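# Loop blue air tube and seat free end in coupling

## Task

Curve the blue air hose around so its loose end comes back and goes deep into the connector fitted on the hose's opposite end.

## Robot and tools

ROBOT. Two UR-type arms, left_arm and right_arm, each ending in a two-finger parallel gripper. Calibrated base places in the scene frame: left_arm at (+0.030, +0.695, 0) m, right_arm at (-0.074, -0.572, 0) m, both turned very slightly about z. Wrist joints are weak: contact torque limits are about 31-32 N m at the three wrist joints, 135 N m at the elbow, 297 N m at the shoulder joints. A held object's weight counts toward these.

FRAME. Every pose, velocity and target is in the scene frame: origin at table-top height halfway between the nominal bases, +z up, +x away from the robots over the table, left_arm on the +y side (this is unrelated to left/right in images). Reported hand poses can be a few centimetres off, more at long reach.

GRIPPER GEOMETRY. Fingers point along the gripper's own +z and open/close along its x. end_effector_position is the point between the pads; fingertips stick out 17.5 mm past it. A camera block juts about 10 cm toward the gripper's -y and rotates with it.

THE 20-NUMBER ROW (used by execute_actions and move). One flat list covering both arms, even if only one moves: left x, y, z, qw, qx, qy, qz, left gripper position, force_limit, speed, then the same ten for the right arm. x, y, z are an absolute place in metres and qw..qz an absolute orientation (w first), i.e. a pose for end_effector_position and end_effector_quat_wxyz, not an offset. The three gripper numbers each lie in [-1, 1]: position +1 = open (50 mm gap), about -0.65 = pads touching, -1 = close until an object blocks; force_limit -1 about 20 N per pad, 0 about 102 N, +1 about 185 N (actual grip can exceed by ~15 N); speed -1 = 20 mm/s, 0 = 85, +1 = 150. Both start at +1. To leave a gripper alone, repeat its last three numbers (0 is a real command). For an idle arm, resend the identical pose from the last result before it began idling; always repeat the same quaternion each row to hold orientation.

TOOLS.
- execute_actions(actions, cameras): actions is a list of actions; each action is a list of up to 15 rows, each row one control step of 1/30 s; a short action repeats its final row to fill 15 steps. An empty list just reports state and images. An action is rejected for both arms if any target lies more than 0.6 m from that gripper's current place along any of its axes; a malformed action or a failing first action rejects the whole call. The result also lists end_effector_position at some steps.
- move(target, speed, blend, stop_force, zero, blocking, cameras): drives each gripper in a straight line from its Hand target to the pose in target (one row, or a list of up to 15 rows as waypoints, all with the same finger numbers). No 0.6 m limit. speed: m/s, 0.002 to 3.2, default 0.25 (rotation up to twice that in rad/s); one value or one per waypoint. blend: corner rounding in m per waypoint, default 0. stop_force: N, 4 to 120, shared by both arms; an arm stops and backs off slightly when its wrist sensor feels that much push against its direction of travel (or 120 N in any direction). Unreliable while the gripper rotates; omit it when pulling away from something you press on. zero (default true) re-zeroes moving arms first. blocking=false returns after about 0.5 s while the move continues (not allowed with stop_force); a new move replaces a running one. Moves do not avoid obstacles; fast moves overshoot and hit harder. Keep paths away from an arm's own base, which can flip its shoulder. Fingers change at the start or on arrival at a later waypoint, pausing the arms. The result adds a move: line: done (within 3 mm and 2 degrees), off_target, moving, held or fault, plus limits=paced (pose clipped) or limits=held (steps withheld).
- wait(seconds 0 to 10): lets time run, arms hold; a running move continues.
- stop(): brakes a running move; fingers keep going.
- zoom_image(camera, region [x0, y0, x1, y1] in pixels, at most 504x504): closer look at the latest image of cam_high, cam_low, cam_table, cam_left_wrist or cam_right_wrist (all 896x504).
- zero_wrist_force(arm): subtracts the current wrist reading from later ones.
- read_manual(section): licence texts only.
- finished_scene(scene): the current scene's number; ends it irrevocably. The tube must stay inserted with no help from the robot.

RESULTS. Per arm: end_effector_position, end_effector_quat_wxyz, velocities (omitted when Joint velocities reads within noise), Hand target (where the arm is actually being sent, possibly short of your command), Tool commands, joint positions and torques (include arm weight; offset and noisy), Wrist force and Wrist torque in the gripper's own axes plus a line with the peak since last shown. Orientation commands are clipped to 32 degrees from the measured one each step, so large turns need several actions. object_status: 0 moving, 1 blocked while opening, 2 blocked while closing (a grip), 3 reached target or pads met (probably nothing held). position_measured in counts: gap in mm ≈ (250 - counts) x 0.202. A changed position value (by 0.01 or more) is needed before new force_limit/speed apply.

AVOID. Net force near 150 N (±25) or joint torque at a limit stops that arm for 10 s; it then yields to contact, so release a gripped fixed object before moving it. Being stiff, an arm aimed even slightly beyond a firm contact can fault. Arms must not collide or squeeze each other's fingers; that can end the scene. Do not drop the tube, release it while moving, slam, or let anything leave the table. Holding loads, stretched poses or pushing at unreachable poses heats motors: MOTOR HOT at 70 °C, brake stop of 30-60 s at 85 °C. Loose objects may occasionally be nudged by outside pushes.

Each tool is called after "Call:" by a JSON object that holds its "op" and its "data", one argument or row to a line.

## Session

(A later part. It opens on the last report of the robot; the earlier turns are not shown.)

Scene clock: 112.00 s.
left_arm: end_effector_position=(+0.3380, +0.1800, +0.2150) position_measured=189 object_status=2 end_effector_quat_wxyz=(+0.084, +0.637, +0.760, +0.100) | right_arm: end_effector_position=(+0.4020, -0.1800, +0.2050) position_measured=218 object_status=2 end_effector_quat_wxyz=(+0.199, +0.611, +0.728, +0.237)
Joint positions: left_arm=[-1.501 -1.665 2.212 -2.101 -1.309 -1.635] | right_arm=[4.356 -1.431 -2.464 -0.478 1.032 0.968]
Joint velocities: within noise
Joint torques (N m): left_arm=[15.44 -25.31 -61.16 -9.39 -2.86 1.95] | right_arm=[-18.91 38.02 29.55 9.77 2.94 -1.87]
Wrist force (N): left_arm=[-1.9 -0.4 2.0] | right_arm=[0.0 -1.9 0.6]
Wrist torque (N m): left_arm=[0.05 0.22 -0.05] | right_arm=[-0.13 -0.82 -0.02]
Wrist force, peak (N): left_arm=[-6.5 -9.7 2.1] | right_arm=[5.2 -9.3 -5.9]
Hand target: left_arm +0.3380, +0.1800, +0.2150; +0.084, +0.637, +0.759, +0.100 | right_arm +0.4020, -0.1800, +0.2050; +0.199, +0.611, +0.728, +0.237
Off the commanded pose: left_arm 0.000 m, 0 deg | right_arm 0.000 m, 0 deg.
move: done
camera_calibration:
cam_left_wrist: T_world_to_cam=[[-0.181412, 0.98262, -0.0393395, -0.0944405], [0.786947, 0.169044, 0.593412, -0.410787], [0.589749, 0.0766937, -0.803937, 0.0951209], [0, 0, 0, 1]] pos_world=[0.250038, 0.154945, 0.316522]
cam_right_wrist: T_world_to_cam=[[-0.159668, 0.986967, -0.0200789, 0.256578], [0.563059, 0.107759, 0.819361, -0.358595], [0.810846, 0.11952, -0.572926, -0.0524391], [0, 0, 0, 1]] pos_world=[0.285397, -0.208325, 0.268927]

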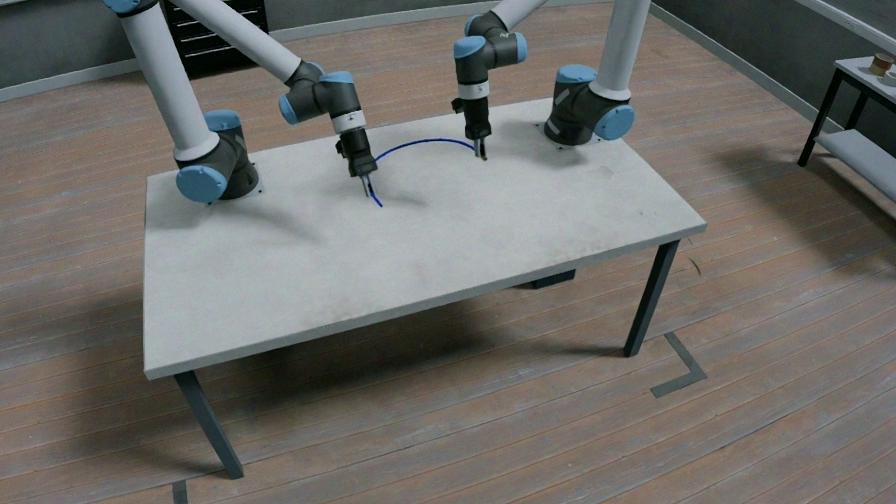

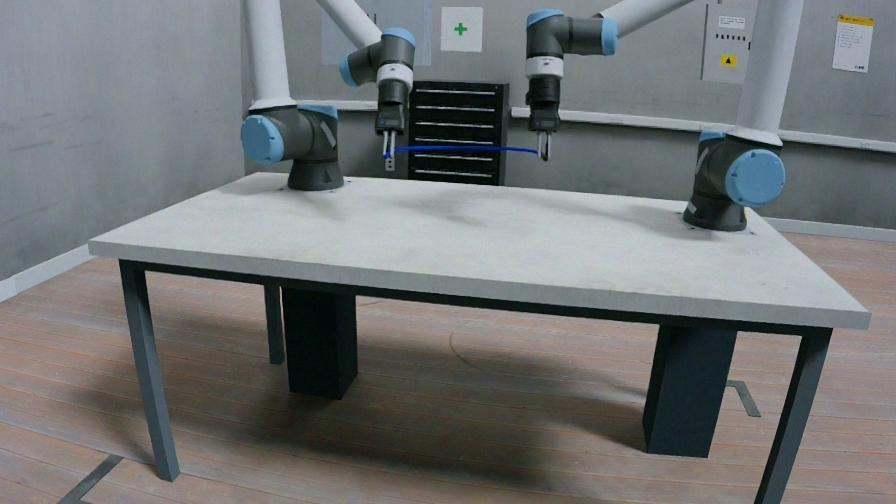

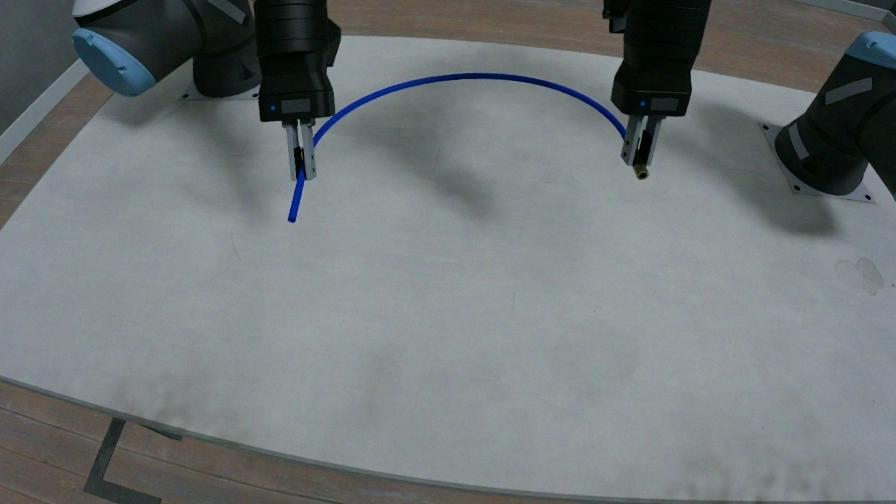

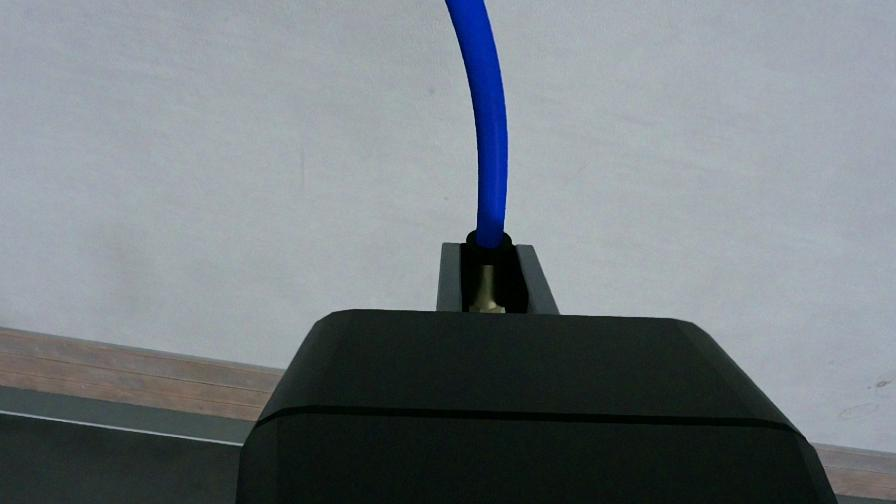

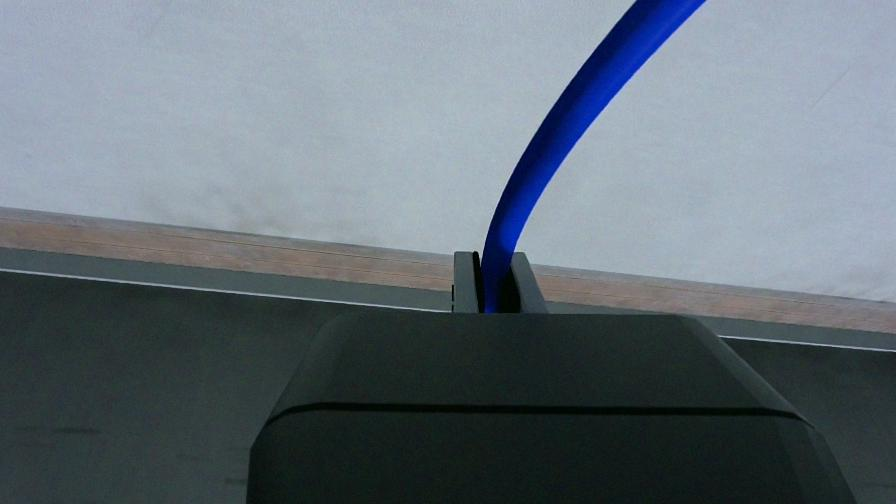

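Call:
{"op": "move", "data": {
  "target": [
    [0.3825,0.118,0.215,0.1095,0.8315,0.5399,0.0711,-1,0,-0.7,0.4075,-0.118,0.205,0.1403,0.4318,0.8474,0.2753,-1,0.1,-0.7],
    [0.4116,0.068,0.215,0.1251,0.9506,0.2816,0.0371,-1,0,-0.7,0.4184,-0.068,0.205,0.0721,0.2220,0.9248,0.3005,-1,0.1,-0.7],
    [0.42,0.059,0.215,0.1305,0.9914,0,0,-1,0,-0.7,0.417,-0.059,0.206,0,0,0.9511,0.3090,-1,0.1,-0.7]
  ],
  "speed": 0.14,
  "blend": [0.02,0.008,0],
  "cameras": ["cam_high","cam_low","cam_table"]
}}

Call:
{"op": "zoom_image", "data": {
  "camera": "cam_table",
  "region": [430, 165, 550, 225]
}}

Call:
{"op": "zoom_image", "data": {
  "camera": "cam_low",
  "region": [435, 135, 505, 175]
}}

Call:
{"op": "zoom_image", "data": {
  "camera": "cam_high",
  "region": [400, 165, 460, 205]
}}

Scene clock: 128.70 s.
left_arm: end_effector_position=(+0.4200, +0.0590, +0.2150) position_measured=189 object_status=2 end_effector_quat_wxyz=(+0.131, +0.991, +0.000, +0.000) | right_arm: end_effector_position=(+0.4170, -0.0590, +0.2060) position_measured=218 object_status=2 end_effector_quat_wxyz=(+0.000, +0.000, +0.951, +0.309)
Joint positions: left_arm=[-1.265 -1.447 2.055 -2.426 -1.659 0.338] | right_arm=[4.026 -1.69 -2.254 -0.248 1.941 -0.564]
Joint velocities: within noise
Joint torques (N m): left_arm=[14.74 -44.35 -60.25 -1.15 -3.89 1.91] | right_arm=[-19.08 26.58 42.85 2.11 4.23 -2.4]
Wrist force (N): left_arm=[-1.8 0.6 1.6] | right_arm=[0.6 -1.0 1.1]
Wrist torque (N m): left_arm=[-0.11 0.27 -0.11] | right_arm=[-0.34 -0.92 0.03]
Wrist force, peak (N): left_arm=[-2.1 -0.4 2.8] | right_arm=[0.6 -2.5 0.6]
Hand target: left_arm +0.4200, +0.0590, +0.2150; +0.131, +0.991, +0.000, +0.000 | right_arm +0.4170, -0.0590, +0.2060; +0.000, +0.000, +0.951, +0.309
Off the commanded pose: left_arm 0.000 m, 0 deg | right_arm 0.000 m, 0 deg.
move: done
Images, in order (width x height): cam_high 896x504, cam_low 896x504, cam_table 896x504.

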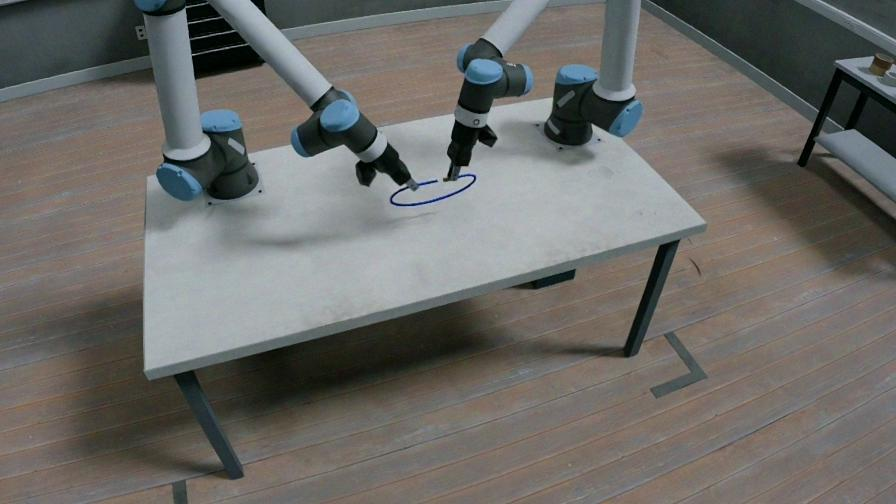

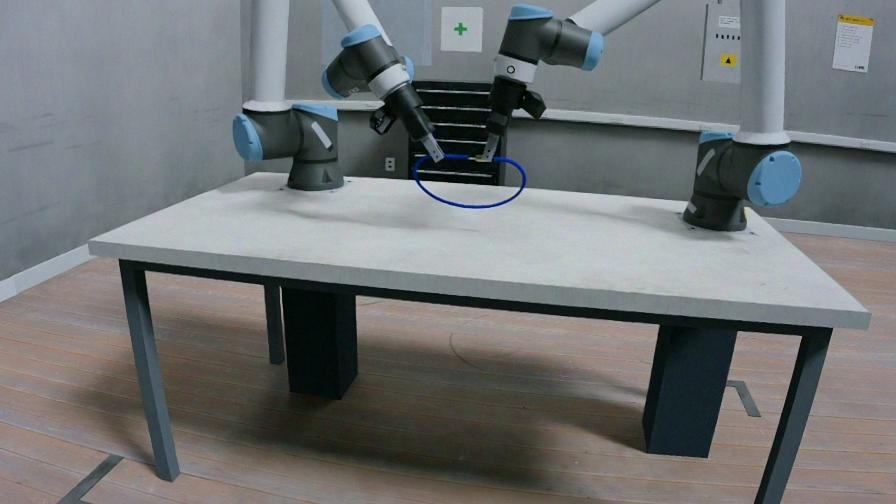

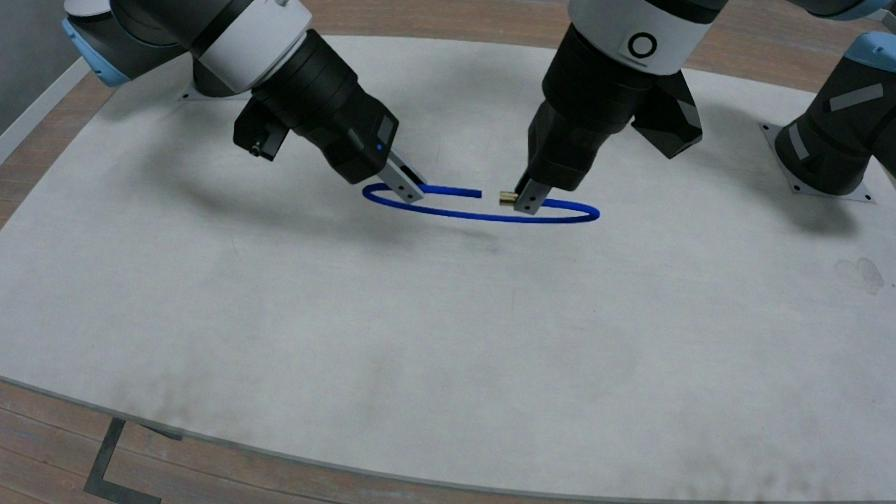

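Scaled by 4.200.

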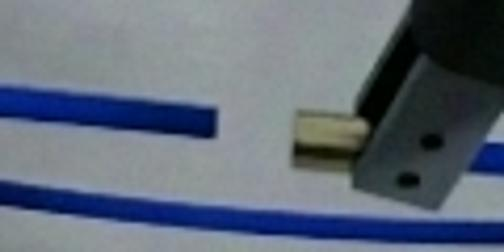

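Scaled by 7.200.

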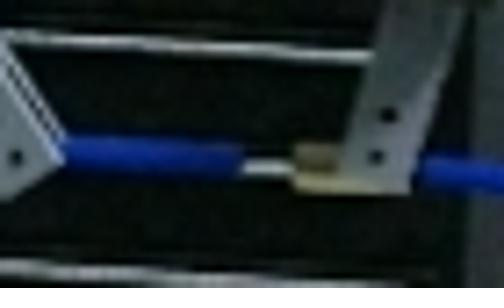

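Scaled by 8.400.

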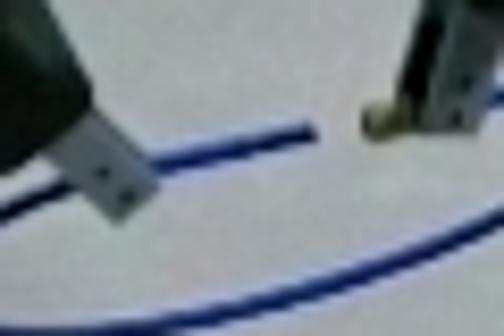

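Call:
{"op": "move", "data": {
  "target": [0.42,0.059,0.215,0.1305,0.9914,0,0,-1,0,-0.7,0.4174,-0.047,0.2037,0,0,0.9511,0.3090,-1,0.1,-0.7],
  "speed": 0.04,
  "stop_force": 12,
  "cameras": ["cam_high","cam_low","cam_table"]
}}

Call:
{"op": "zoom_image", "data": {
  "camera": "cam_table",
  "region": [430, 165, 550, 225]
}}

Call:
{"op": "zoom_image", "data": {
  "camera": "cam_low",
  "region": [435, 135, 505, 175]
}}

Call:
{"op": "zoom_image", "data": {
  "camera": "cam_high",
  "region": [400, 165, 460, 205]
}}

Scene clock: 153.57 s.
left_arm: end_effector_position=(+0.4200, +0.0590, +0.2150) position_measured=189 object_status=2 end_effector_quat_wxyz=(+0.131, +0.991, +0.000, +0.000) | right_arm: end_effector_position=(+0.4174, -0.0470, +0.2037) position_measured=218 object_status=2 end_effector_quat_wxyz=(+0.000, +0.000, +0.951, +0.309)
Joint positions: left_arm=[-1.265 -1.447 2.055 -2.426 -1.659 0.338] | right_arm=[4.038 -1.706 -2.242 -0.24 1.935 -0.553]
Joint velocities: within noise
Joint torques (N m): left_arm=[14.38 -43.4 -52.09 -1.43 -3.66 2.23] | right_arm=[19.71 29.57 40.74 9.54 -2.75 1.96]
Wrist force (N): left_arm=[-1.6 0.4 2.0] | right_arm=[0.6 -0.7 1.1]
Wrist torque (N m): left_arm=[-0.13 0.20 -0.04] | right_arm=[-0.29 -0.88 -0.03]
Wrist force, peak (N): left_arm=[-2.4 0.2 2.3] | right_arm=[1.0 -1.1 1.4]
Hand target: left_arm +0.4200, +0.0590, +0.2150; +0.131, +0.991, +0.000, +0.000 | right_arm +0.4174, -0.0470, +0.2037; +0.000, +0.000, +0.951, +0.309
Off the commanded pose: left_arm 0.000 m, 0 deg | right_arm 0.000 m, 0 deg.
move: done
Images, in order (width x height): cam_high 896x504, cam_low 896x504, cam_table 896x504.

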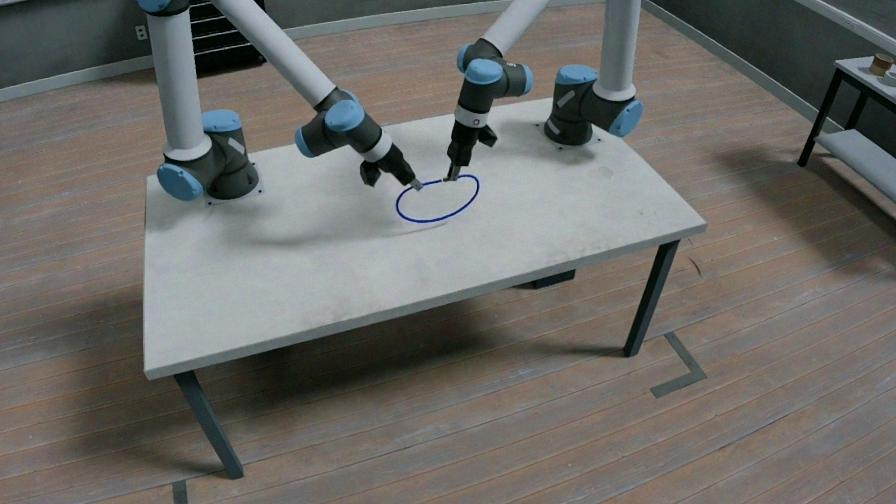

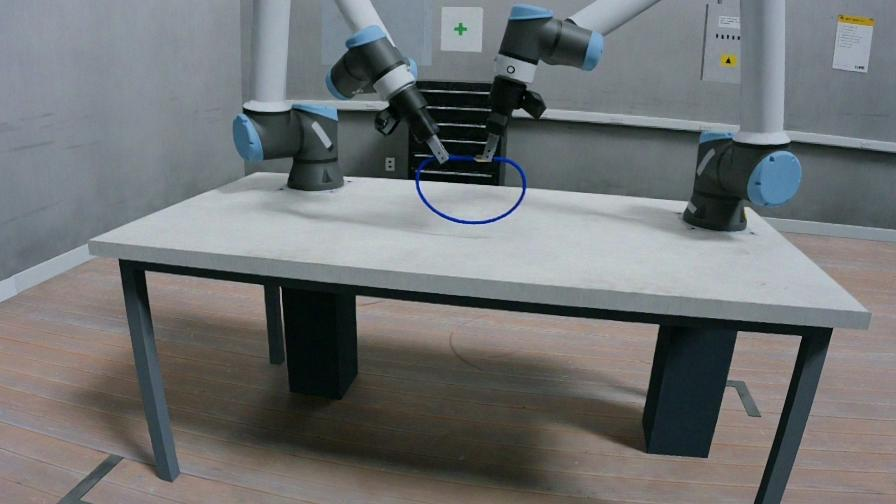

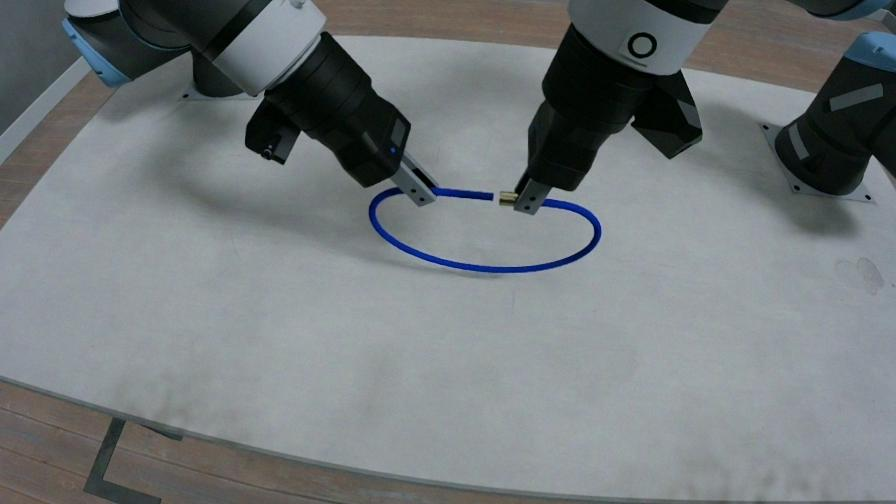

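Scaled by 4.200.

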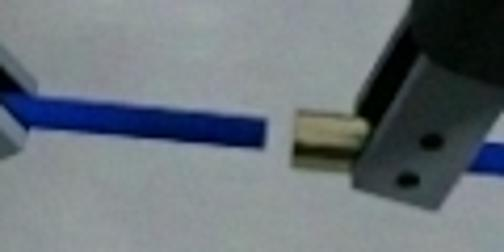

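Scaled by 7.200.

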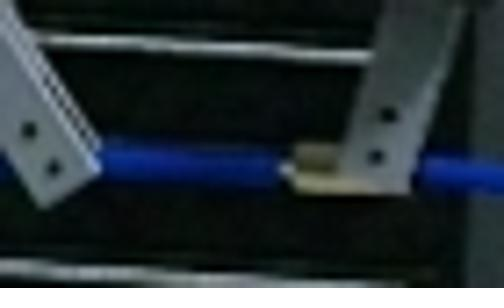

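Scaled by 8.400.

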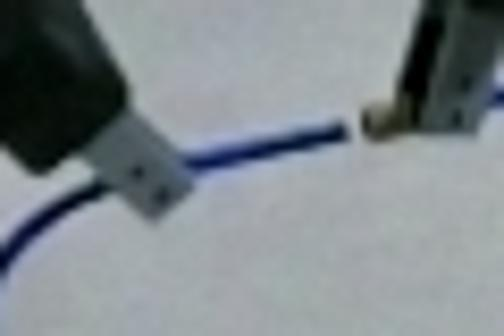

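Call:
{"op": "move", "data": {
  "target": [0.42,0.059,0.215,0.1305,0.9914,0,0,-1,0,-0.7,0.4182,-0.0325,0.2041,0,0,0.9511,0.3090,-1,0.1,-0.7],
  "speed": 0.012,
  "stop_force": 10,
  "cameras": ["cam_high","cam_low","cam_table"]
}}

Call:
{"op": "zoom_image", "data": {
  "camera": "cam_table",
  "region": [430, 165, 550, 225]
}}

Call:
{"op": "zoom_image", "data": {
  "camera": "cam_low",
  "region": [435, 135, 505, 175]
}}

Call:
{"op": "zoom_image", "data": {
  "camera": "cam_high",
  "region": [400, 165, 460, 205]
}}

Scene clock: 173.57 s.
left_arm: end_effector_position=(+0.4200, +0.0590, +0.2150) position_measured=189 object_status=2 end_effector_quat_wxyz=(+0.131, +0.991, +0.000, +0.000) | right_arm: end_effector_position=(+0.4177, -0.0413, +0.2038) position_measured=218 object_status=2 end_effector_quat_wxyz=(+0.000, +0.000, +0.951, +0.309)
Joint positions: left_arm=[-1.265 -1.447 2.055 -2.426 -1.659 0.338] | right_arm=[4.044 -1.711 -2.236 -0.24 1.933 -0.548]
Joint velocities: within noise
Joint torques (N m): left_arm=[-4.82 -45.32 -50.98 -12.34 -3.55 2.11] | right_arm=[-15.23 61.88 32.42 5.96 6.31 -1.52]
Wrist force (N): left_arm=[-1.7 -7.1 -0.8] | right_arm=[0.5 -7.3 -4.0]
Wrist torque (N m): left_arm=[0.00 0.17 0.01] | right_arm=[-0.33 -0.87 -0.03]
Wrist force, peak (N): left_arm=[-2.2 -12.1 -1.5] | right_arm=[0.2 -11.0 -6.7]
Hand target: left_arm +0.4200, +0.0590, +0.2150; +0.131, +0.991, +0.000, +0.000 | right_arm +0.4177, -0.0413, +0.2038; +0.000, +0.000, +0.951, +0.309
Off the commanded pose: left_arm 0.000 m, 0 deg | right_arm 0.009 m, 0 deg.
move: contact (right_arm)
Images, in order (width x height): cam_high 896x504, cam_low 896x504, cam_table 896x504.

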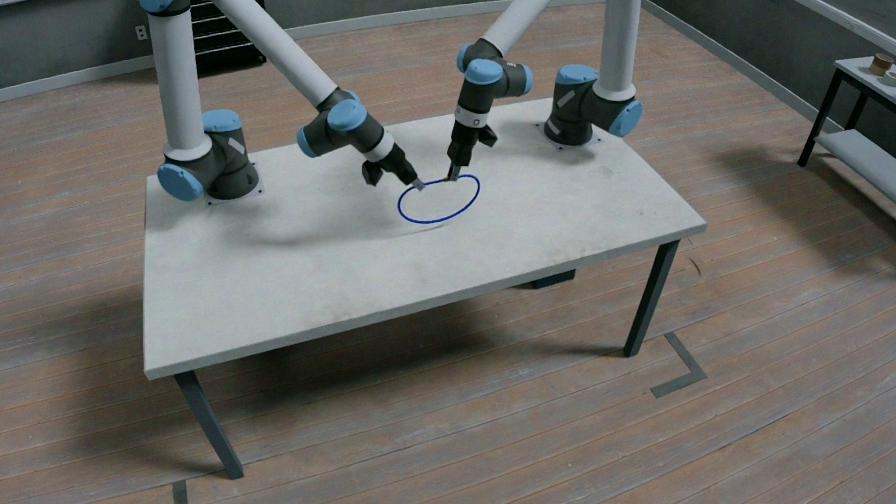

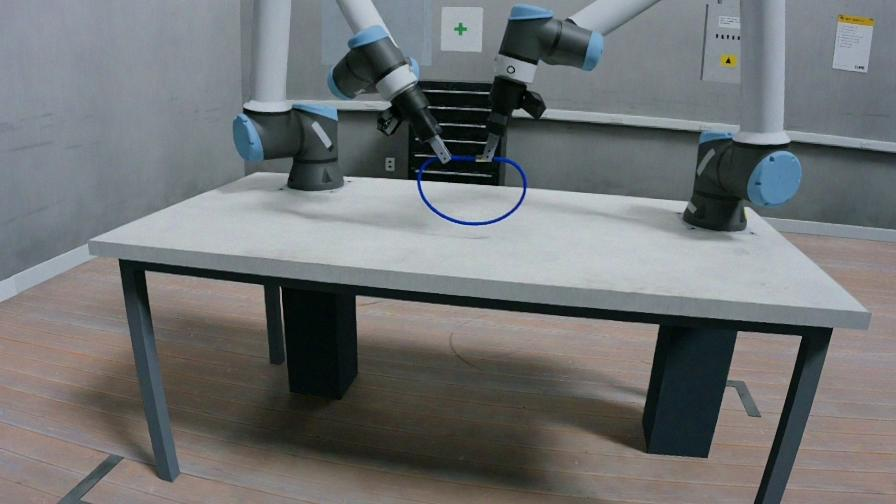

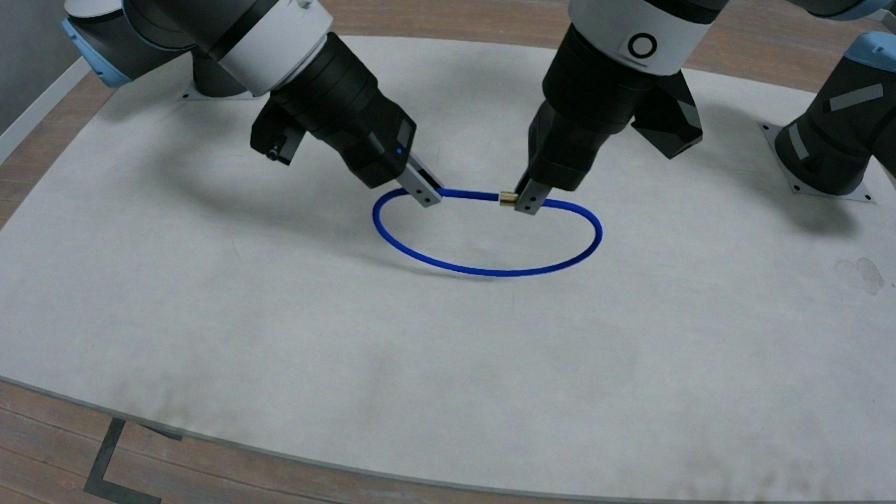

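Scaled by 4.200.

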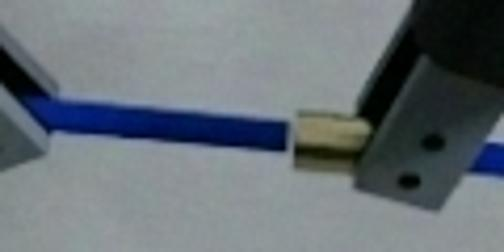

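Scaled by 7.200.

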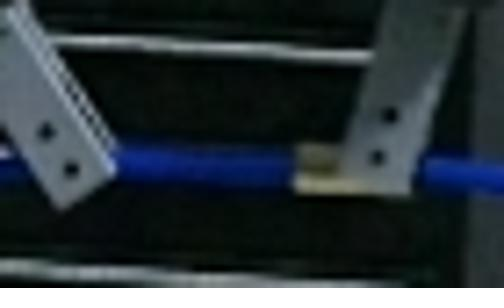

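Scaled by 8.400.

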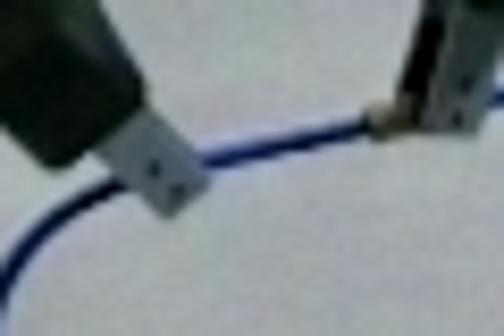

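Call:
{"op": "move", "data": {
  "target": [
    [0.42,0.059,0.215,0.1305,0.9914,0,0,-1,0,-0.7,0.4180,-0.046,0.2040,0,0,0.9511,0.3090,-1,0.1,-0.7],
    [0.42,0.059,0.215,0.1305,0.9914,0,0,-1,0,-0.7,0.4194,-0.046,0.2044,0,0,0.9511,0.3090,-1,0.1,-0.7]
  ],
  "speed": 0.02,
  "cameras": ["cam_table"]
}}

Call:
{"op": "zoom_image", "data": {
  "camera": "cam_table",
  "region": [430, 165, 550, 225]
}}

Call:
{"op": "move", "data": {
  "target": [0.42,0.059,0.215,0.1305,0.9914,0,0,-1,0,-0.7,0.4196,-0.0325,0.2046,0,0,0.9511,0.3090,-1,0.1,-0.7],
  "speed": 0.012,
  "stop_force": 10,
  "cameras": ["cam_high","cam_low","cam_table"]
}}

Call:
{"op": "zoom_image", "data": {
  "camera": "cam_table",
  "region": [430, 165, 550, 225]
}}

Call:
{"op": "zoom_image", "data": {
  "camera": "cam_low",
  "region": [435, 135, 505, 175]
}}

Call:
{"op": "zoom_image", "data": {
  "camera": "cam_high",
  "region": [400, 165, 460, 205]
}}

Scene clock: 189.37 s.
left_arm: end_effector_position=(+0.4200, +0.0590, +0.2150) position_measured=189 object_status=2 end_effector_quat_wxyz=(+0.131, +0.991, +0.000, +0.000) | right_arm: end_effector_position=(+0.4191, -0.0459, +0.2043) position_measured=218 object_status=2 end_effector_quat_wxyz=(+0.000, +0.000, +0.951, +0.309)
Joint positions: left_arm=[-1.265 -1.447 2.055 -2.426 -1.659 0.338] | right_arm=[4.037 -1.708 -2.238 -0.243 1.936 -0.554]
Joint velocities: within noise
Joint torques (N m): left_arm=[-9.65 -46.47 -50.12 -5.79 -3.6 1.94] | right_arm=[-19.76 52.97 40.3 1.46 4.79 -1.36]
Wrist force (N): left_arm=[-1.8 0.5 1.8] | right_arm=[0.7 -1.0 1.0]
Wrist torque (N m): left_arm=[-0.11 0.24 -0.03] | right_arm=[-0.35 -0.89 -0.03]
Wrist force, peak (N): left_arm=[-1.8 -8.0 -0.7] | right_arm=[0.6 -7.9 -4.1]
Hand target: left_arm +0.4200, +0.0590, +0.2150; +0.131, +0.991, +0.000, +0.000 | right_arm +0.4194, -0.0460, +0.2044; +0.000, +0.000, +0.951, +0.309
Off the commanded pose: left_arm 0.000 m, 0 deg | right_arm 0.000 m, 0 deg.
move: done
Images, in order (width x height): cam_table 896x504.

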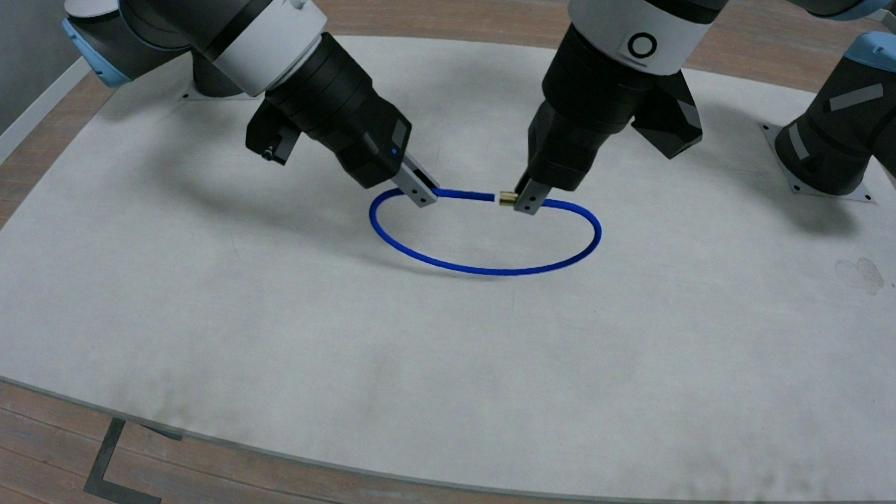

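Scaled by 4.200.

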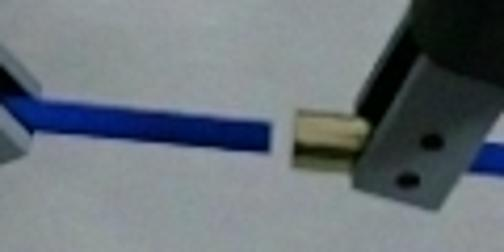

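Scene clock: 191.50 s.
left_arm: end_effector_position=(+0.4200, +0.0590, +0.2150) position_measured=189 object_status=2 end_effector_quat_wxyz=(+0.131, +0.991, +0.000, +0.000) | right_arm: end_effector_position=(+0.4196, -0.0325, +0.2046) position_measured=218 object_status=2 end_effector_quat_wxyz=(+0.000, +0.000, +0.951, +0.309)
Joint positions: left_arm=[-1.265 -1.447 2.055 -2.426 -1.659 0.338] | right_arm=[4.05 -1.721 -2.223 -0.241 1.929 -0.542]
Joint velocities: within noise
Joint torques (N m): left_arm=[7.13 -46.64 -49.85 -1.49 -3.53 1.97] | right_arm=[17.58 30.82 40.22 9.69 -2.73 2.08]
Wrist force (N): left_arm=[-2.1 0.2 1.9] | right_arm=[0.3 -1.5 0.4]
Wrist torque (N m): left_arm=[-0.05 0.23 -0.02] | right_arm=[-0.40 -0.88 -0.02]
Wrist force, peak (N): left_arm=[-2.3 0.0 2.3] | right_arm=[0.7 -1.9 0.3]
Hand target: left_arm +0.4200, +0.0590, +0.2150; +0.131, +0.991, +0.000, +0.000 | right_arm +0.4196, -0.0325, +0.2046; +0.000, +0.000, +0.951, +0.309
Off the commanded pose: left_arm 0.000 m, 0 deg | right_arm 0.000 m, 0 deg.
move: done
Images, in order (width x height): cam_high 896x504, cam_low 896x504, cam_table 896x504.

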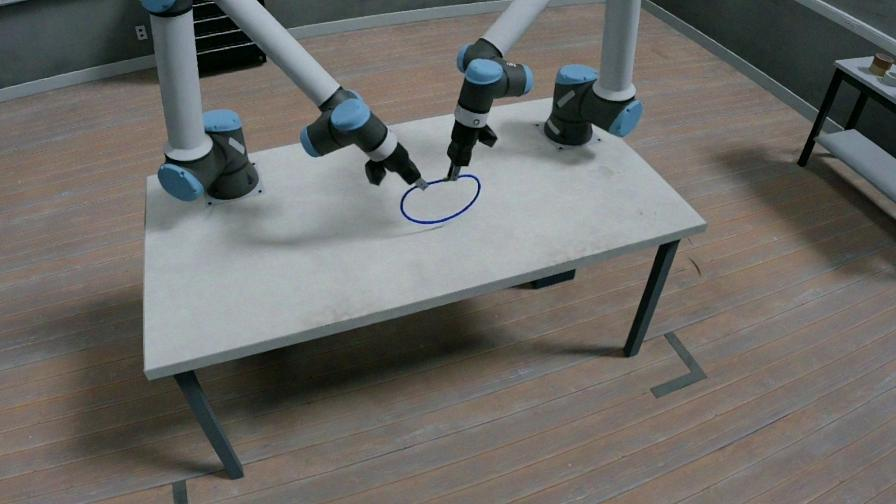

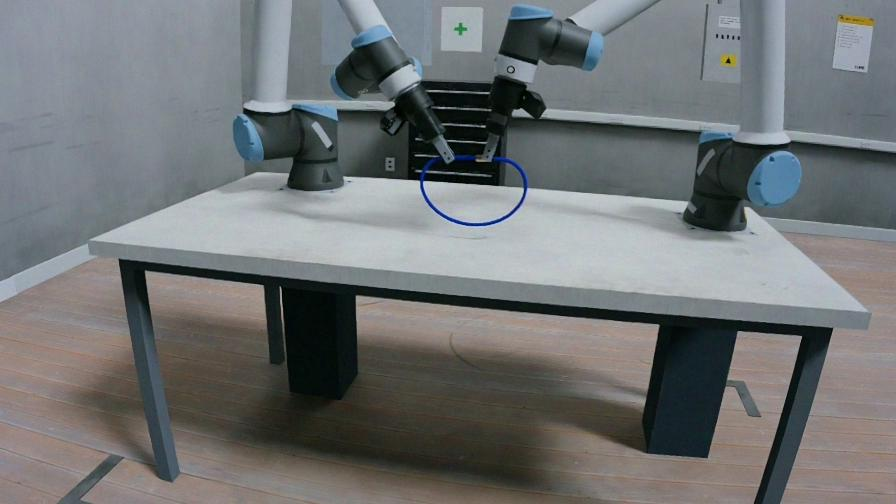

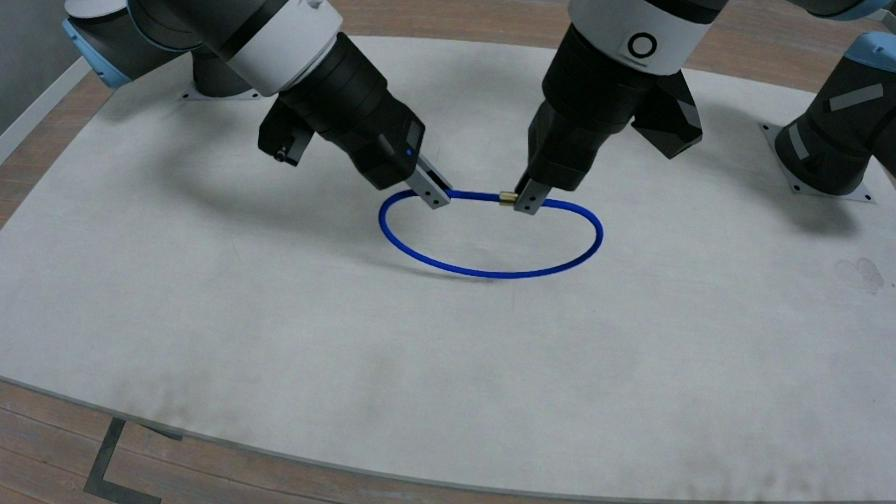

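Scaled by 4.200.

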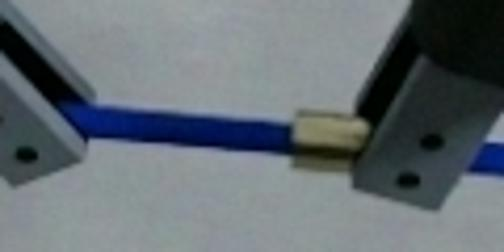

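Scaled by 7.200.

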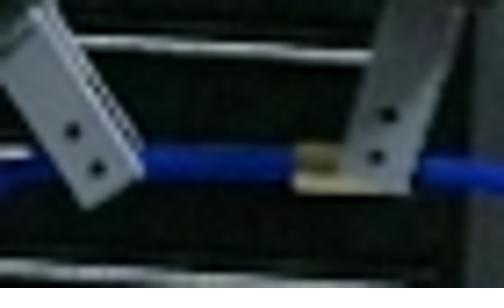

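Scaled by 8.400.

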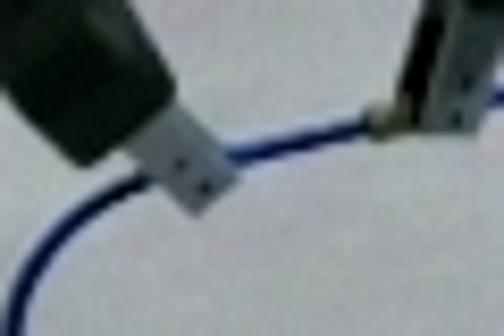

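Call:
{"op": "move", "data": {
  "target": [0.42,0.059,0.215,0.1305,0.9914,0,0,-1,0,-0.7,0.4196,-0.016,0.2046,0,0,0.9511,0.3090,-1,0.1,-0.7],
  "speed": 0.012,
  "stop_force": 30,
  "cameras": ["cam_table"]
}}

Call:
{"op": "zoom_image", "data": {
  "camera": "cam_table",
  "region": [430, 165, 550, 225]
}}

Scene clock: 202.03 s.
left_arm: end_effector_position=(+0.4200, +0.0590, +0.2150) position_measured=189 object_status=2 end_effector_quat_wxyz=(+0.130, +0.991, +0.000, +0.000) | right_arm: end_effector_position=(+0.4196, -0.0217, +0.2045) position_measured=218 object_status=2 end_effector_quat_wxyz=(+0.000, +0.000, +0.951, +0.309)
Joint positions: left_arm=[-1.265 -1.447 2.055 -2.426 -1.659 0.338] | right_arm=[4.061 -1.732 -2.211 -0.239 1.924 -0.532]
Joint velocities: within noise
Joint torques (N m): left_arm=[-22.98 -47.23 -65.76 -18.47 -3.53 1.63] | right_arm=[-4.62 63.95 40.83 9.85 9.38 -1.78]
Wrist force (N): left_arm=[-1.9 -26.6 -5.6] | right_arm=[0.3 -23.0 -15.6]
Wrist torque (N m): left_arm=[0.09 0.22 -0.01] | right_arm=[-0.25 -0.87 -0.01]
Wrist force, peak (N): left_arm=[-1.2 -32.2 -7.4] | right_arm=[0.9 -27.8 -18.3]
Hand target: left_arm +0.4200, +0.0590, +0.2150; +0.131, +0.991, +0.000, +0.000 | right_arm +0.4196, -0.0217, +0.2045; +0.000, +0.000, +0.951, +0.309
Off the commanded pose: left_arm 0.000 m, 0 deg | right_arm 0.006 m, 0 deg.
move: contact (right_arm)
Images, in order (width x height): cam_table 896x504.

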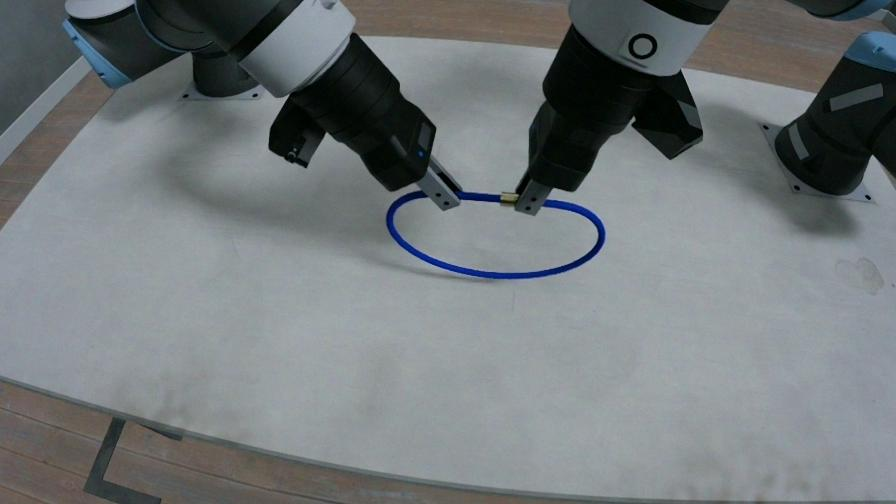

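Scaled by 4.200.

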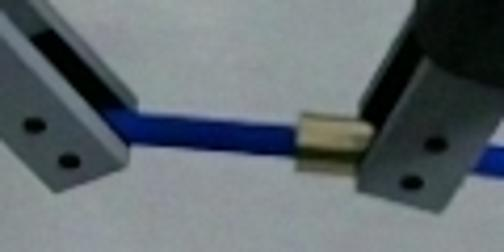

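Call:
{"op": "move", "data": {
  "target": [
    [0.37,0.059,0.225,0.1305,0.9914,0,0,-1,0,-0.7,0.3696,-0.0225,0.2145,0,0,0.9511,0.3090,-1,0.1,-0.7],
    [0.395,0.059,0.19,0.1305,0.9914,0,0,-1,0,-0.7,0.3946,-0.0225,0.1795,0,0,0.9511,0.3090,-1,0.1,-0.7],
    [0.47,0.059,0.036,0.1305,0.9914,0,0,-1,0,-0.7,0.4696,-0.0225,0.0256,0,0,0.9511,0.3090,-1,0.1,-0.7]
  ],
  "speed": [0.06,0.05,0.05],
  "cameras": ["cam_table","cam_low","cam_high"]
}}

Call:
{"op": "zoom_image", "data": {
  "camera": "cam_table",
  "region": [400, 200, 600, 350]
}}

Scene clock: 215.67 s.
left_arm: end_effector_position=(+0.4699, +0.0590, +0.0362) position_measured=189 object_status=2 end_effector_quat_wxyz=(+0.130, +0.991, +0.000, +0.000) | right_arm: end_effector_position=(+0.4695, -0.0225, +0.0258) position_measured=218 object_status=2 end_effector_quat_wxyz=(+0.000, +0.000, +0.951, +0.309) end_effector_velocity=(+0.001, +0.000, -0.003) end_effector_angular_velocity=(-0.001, +0.003, -0.002)
Joint positions: left_arm=[-1.196 -1.172 2.111 -2.75 -1.676 0.405] | right_arm=[3.997 -2.074 -2.204 0.075 1.956 -0.592]
Joint velocities: left_arm=[within noise] | right_arm=[-0.002 -0.006 0.002 0.002 0.001 0.001]
Joint torques (N m): left_arm=[6.08 -60.56 -63.3 -16.83 -7.16 2.18] | right_arm=[-8.41 48.17 41.85 14.65 9.07 -1.71]
Wrist force (N): left_arm=[-1.2 -20.6 -3.0] | right_arm=[0.3 -18.1 -11.2]
Wrist torque (N m): left_arm=[0.27 0.28 -0.21] | right_arm=[-0.11 -0.95 0.05]
Wrist force, peak (N): left_arm=[-1.5 -29.8 -6.9] | right_arm=[0.3 -26.1 -17.3]
Hand target: left_arm +0.4700, +0.0590, +0.0360; +0.131, +0.991, +0.000, +0.000 | right_arm +0.4696, -0.0225, +0.0256; +0.000, +0.000, +0.951, +0.309
Off the commanded pose: left_arm 0.000 m, 0 deg | right_arm 0.000 m, 0 deg.
move: done
Images, in order (width x height): cam_high 896x504, cam_low 896x504, cam_table 896x504.

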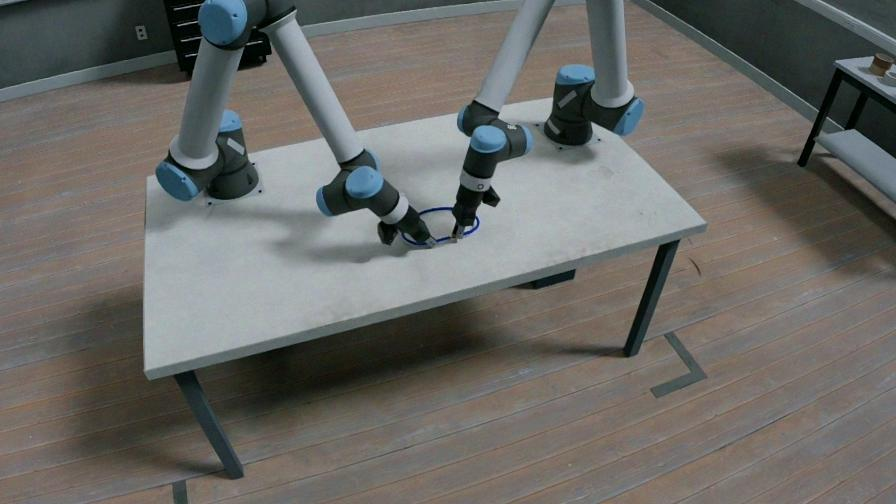

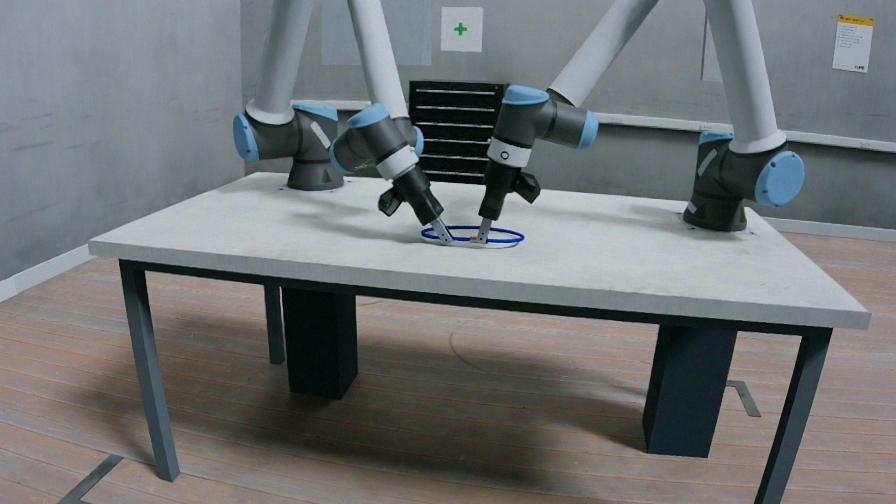

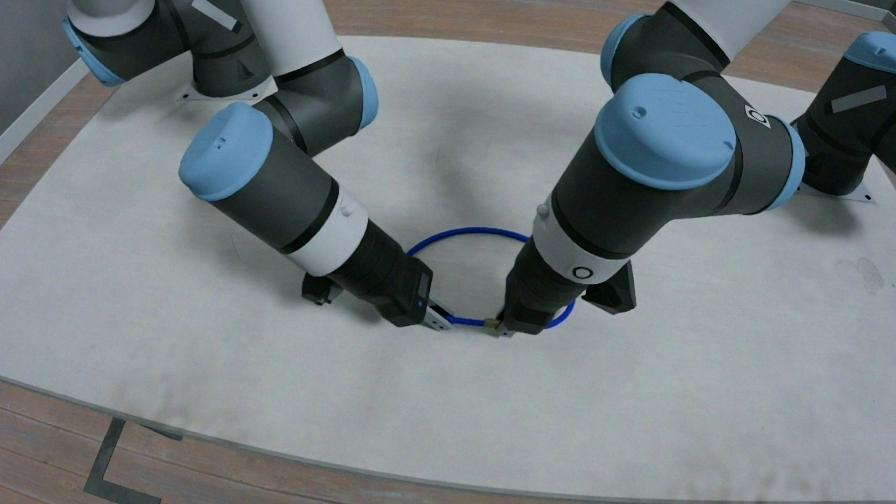

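Scaled by 2.520.

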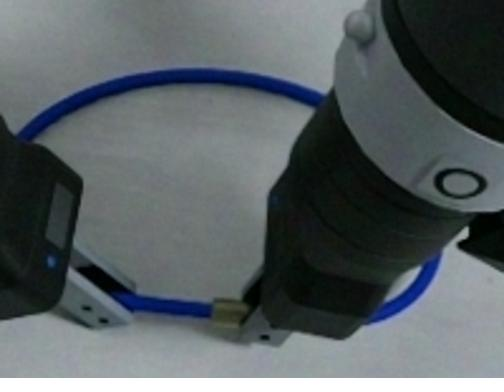

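Call:
{"op": "move", "data": {
  "target": [0.47,0.059,0.036,0.1305,0.9914,0,0,-1,0,-0.7,0.4696,-0.012,0.0258,0,0,0.9511,0.3090,-1,0.1,-0.7],
  "speed": 0.01,
  "stop_force": 30,
  "cameras": []
}}

Call:
{"op": "move", "data": {
  "target": [0.47,0.059,0.036,0.1305,0.9914,0,0,-1,0,-0.7,0.4696,-0.0235,0.0256,0,0,0.9511,0.3090,-1,0.1,-0.7],
  "speed": 0.01,
  "cameras": ["cam_table"]
}}

Scene clock: 222.93 s.
left_arm: end_effector_position=(+0.4700, +0.0590, +0.0360) position_measured=189 object_status=2 end_effector_quat_wxyz=(+0.130, +0.991, +0.000, +0.000) | right_arm: end_effector_position=(+0.4696, -0.0198, +0.0256) position_measured=218 object_status=2 end_effector_quat_wxyz=(+0.000, +0.000, +0.951, +0.309)
Joint positions: left_arm=[-1.196 -1.172 2.111 -2.751 -1.676 0.405] | right_arm=[3.999 -2.076 -2.201 0.075 1.955 -0.59]
Joint velocities: within noise
Joint torques (N m): left_arm=[-34.73 -73.74 -58.63 -16.7 -7.63 2.23] | right_arm=[7.65 86.88 43.24 19.81 14.01 -1.49]
Wrist force (N): left_arm=[-1.3 -49.2 -11.5] | right_arm=[0.7 -42.8 -27.5]
Wrist torque (N m): left_arm=[0.48 0.47 -0.23] | right_arm=[0.03 -1.00 0.06]
Wrist force, peak (N): left_arm=[-1.1 -54.0 -12.7] | right_arm=[0.6 -46.5 -30.7]
Hand target: left_arm +0.4700, +0.0590, +0.0360; +0.131, +0.991, +0.000, +0.000 | right_arm +0.4696, -0.0198, +0.0256; +0.000, +0.000, +0.951, +0.309
Off the commanded pose: left_arm 0.000 m, 0 deg | right_arm 0.008 m, 0 deg.
move: contact (right_arm)
No camera images: "cameras" was empty.

Scene clock: 223.63 s.
left_arm: end_effector_position=(+0.4700, +0.0589, +0.0360) position_measured=189 object_status=2 end_effector_quat_wxyz=(+0.131, +0.991, +0.000, +0.000) | right_arm: end_effector_position=(+0.4696, -0.0231, +0.0257) position_measured=218 object_status=2 end_effector_quat_wxyz=(+0.000, +0.000, +0.951, +0.309) end_effector_velocity=(+0.001, -0.004, -0.001) end_effector_angular_velocity=(-0.002, +0.002, -0.003)
Joint positions: left_arm=[-1.196 -1.172 2.111 -2.751 -1.676 0.405] | right_arm=[3.996 -2.074 -2.205 0.076 1.956 -0.593]
Joint velocities: left_arm=[within noise] | right_arm=[-0.005 0 -0.003 0 0.001 -0.001]
Joint torques (N m): left_arm=[-18.58 -80.22 -58.34 -15.34 -6.44 2.29] | right_arm=[-8.4 81.62 23.52 12.31 8.25 -2.22]
Wrist force (N): left_arm=[-2.2 -14.8 -1.3] | right_arm=[0.4 -13.9 -8.3]
Wrist torque (N m): left_arm=[0.32 0.43 -0.20] | right_arm=[-0.13 -1.00 0.05]
Wrist force, peak (N): left_arm=[-1.2 -48.9 -11.9] | right_arm=[0.7 -42.3 -28.0]
Hand target: left_arm +0.4700, +0.0590, +0.0360; +0.131, +0.991, +0.000, +0.000 | right_arm +0.4696, -0.0235, +0.0256; +0.000, +0.000, +0.951, +0.309
Off the commanded pose: left_arm 0.000 m, 0 deg | right_arm 0.000 m, 0 deg.
move: done
Images, in order (width x height): cam_table 896x504.

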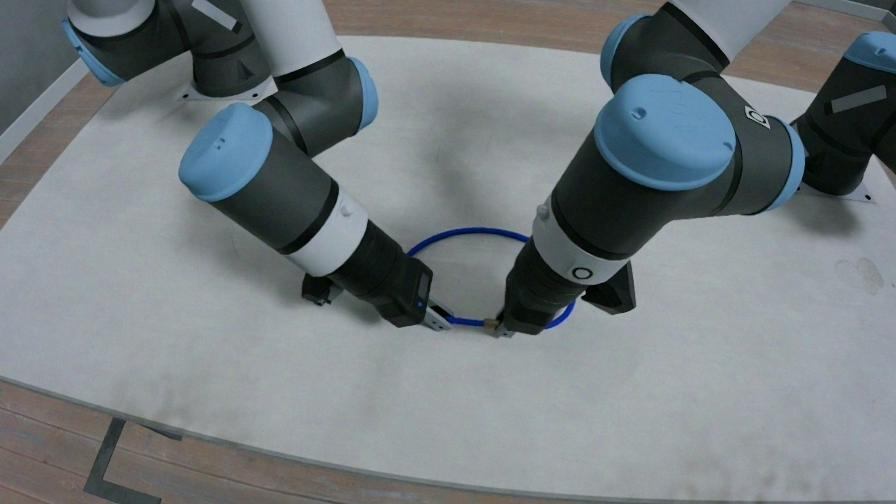

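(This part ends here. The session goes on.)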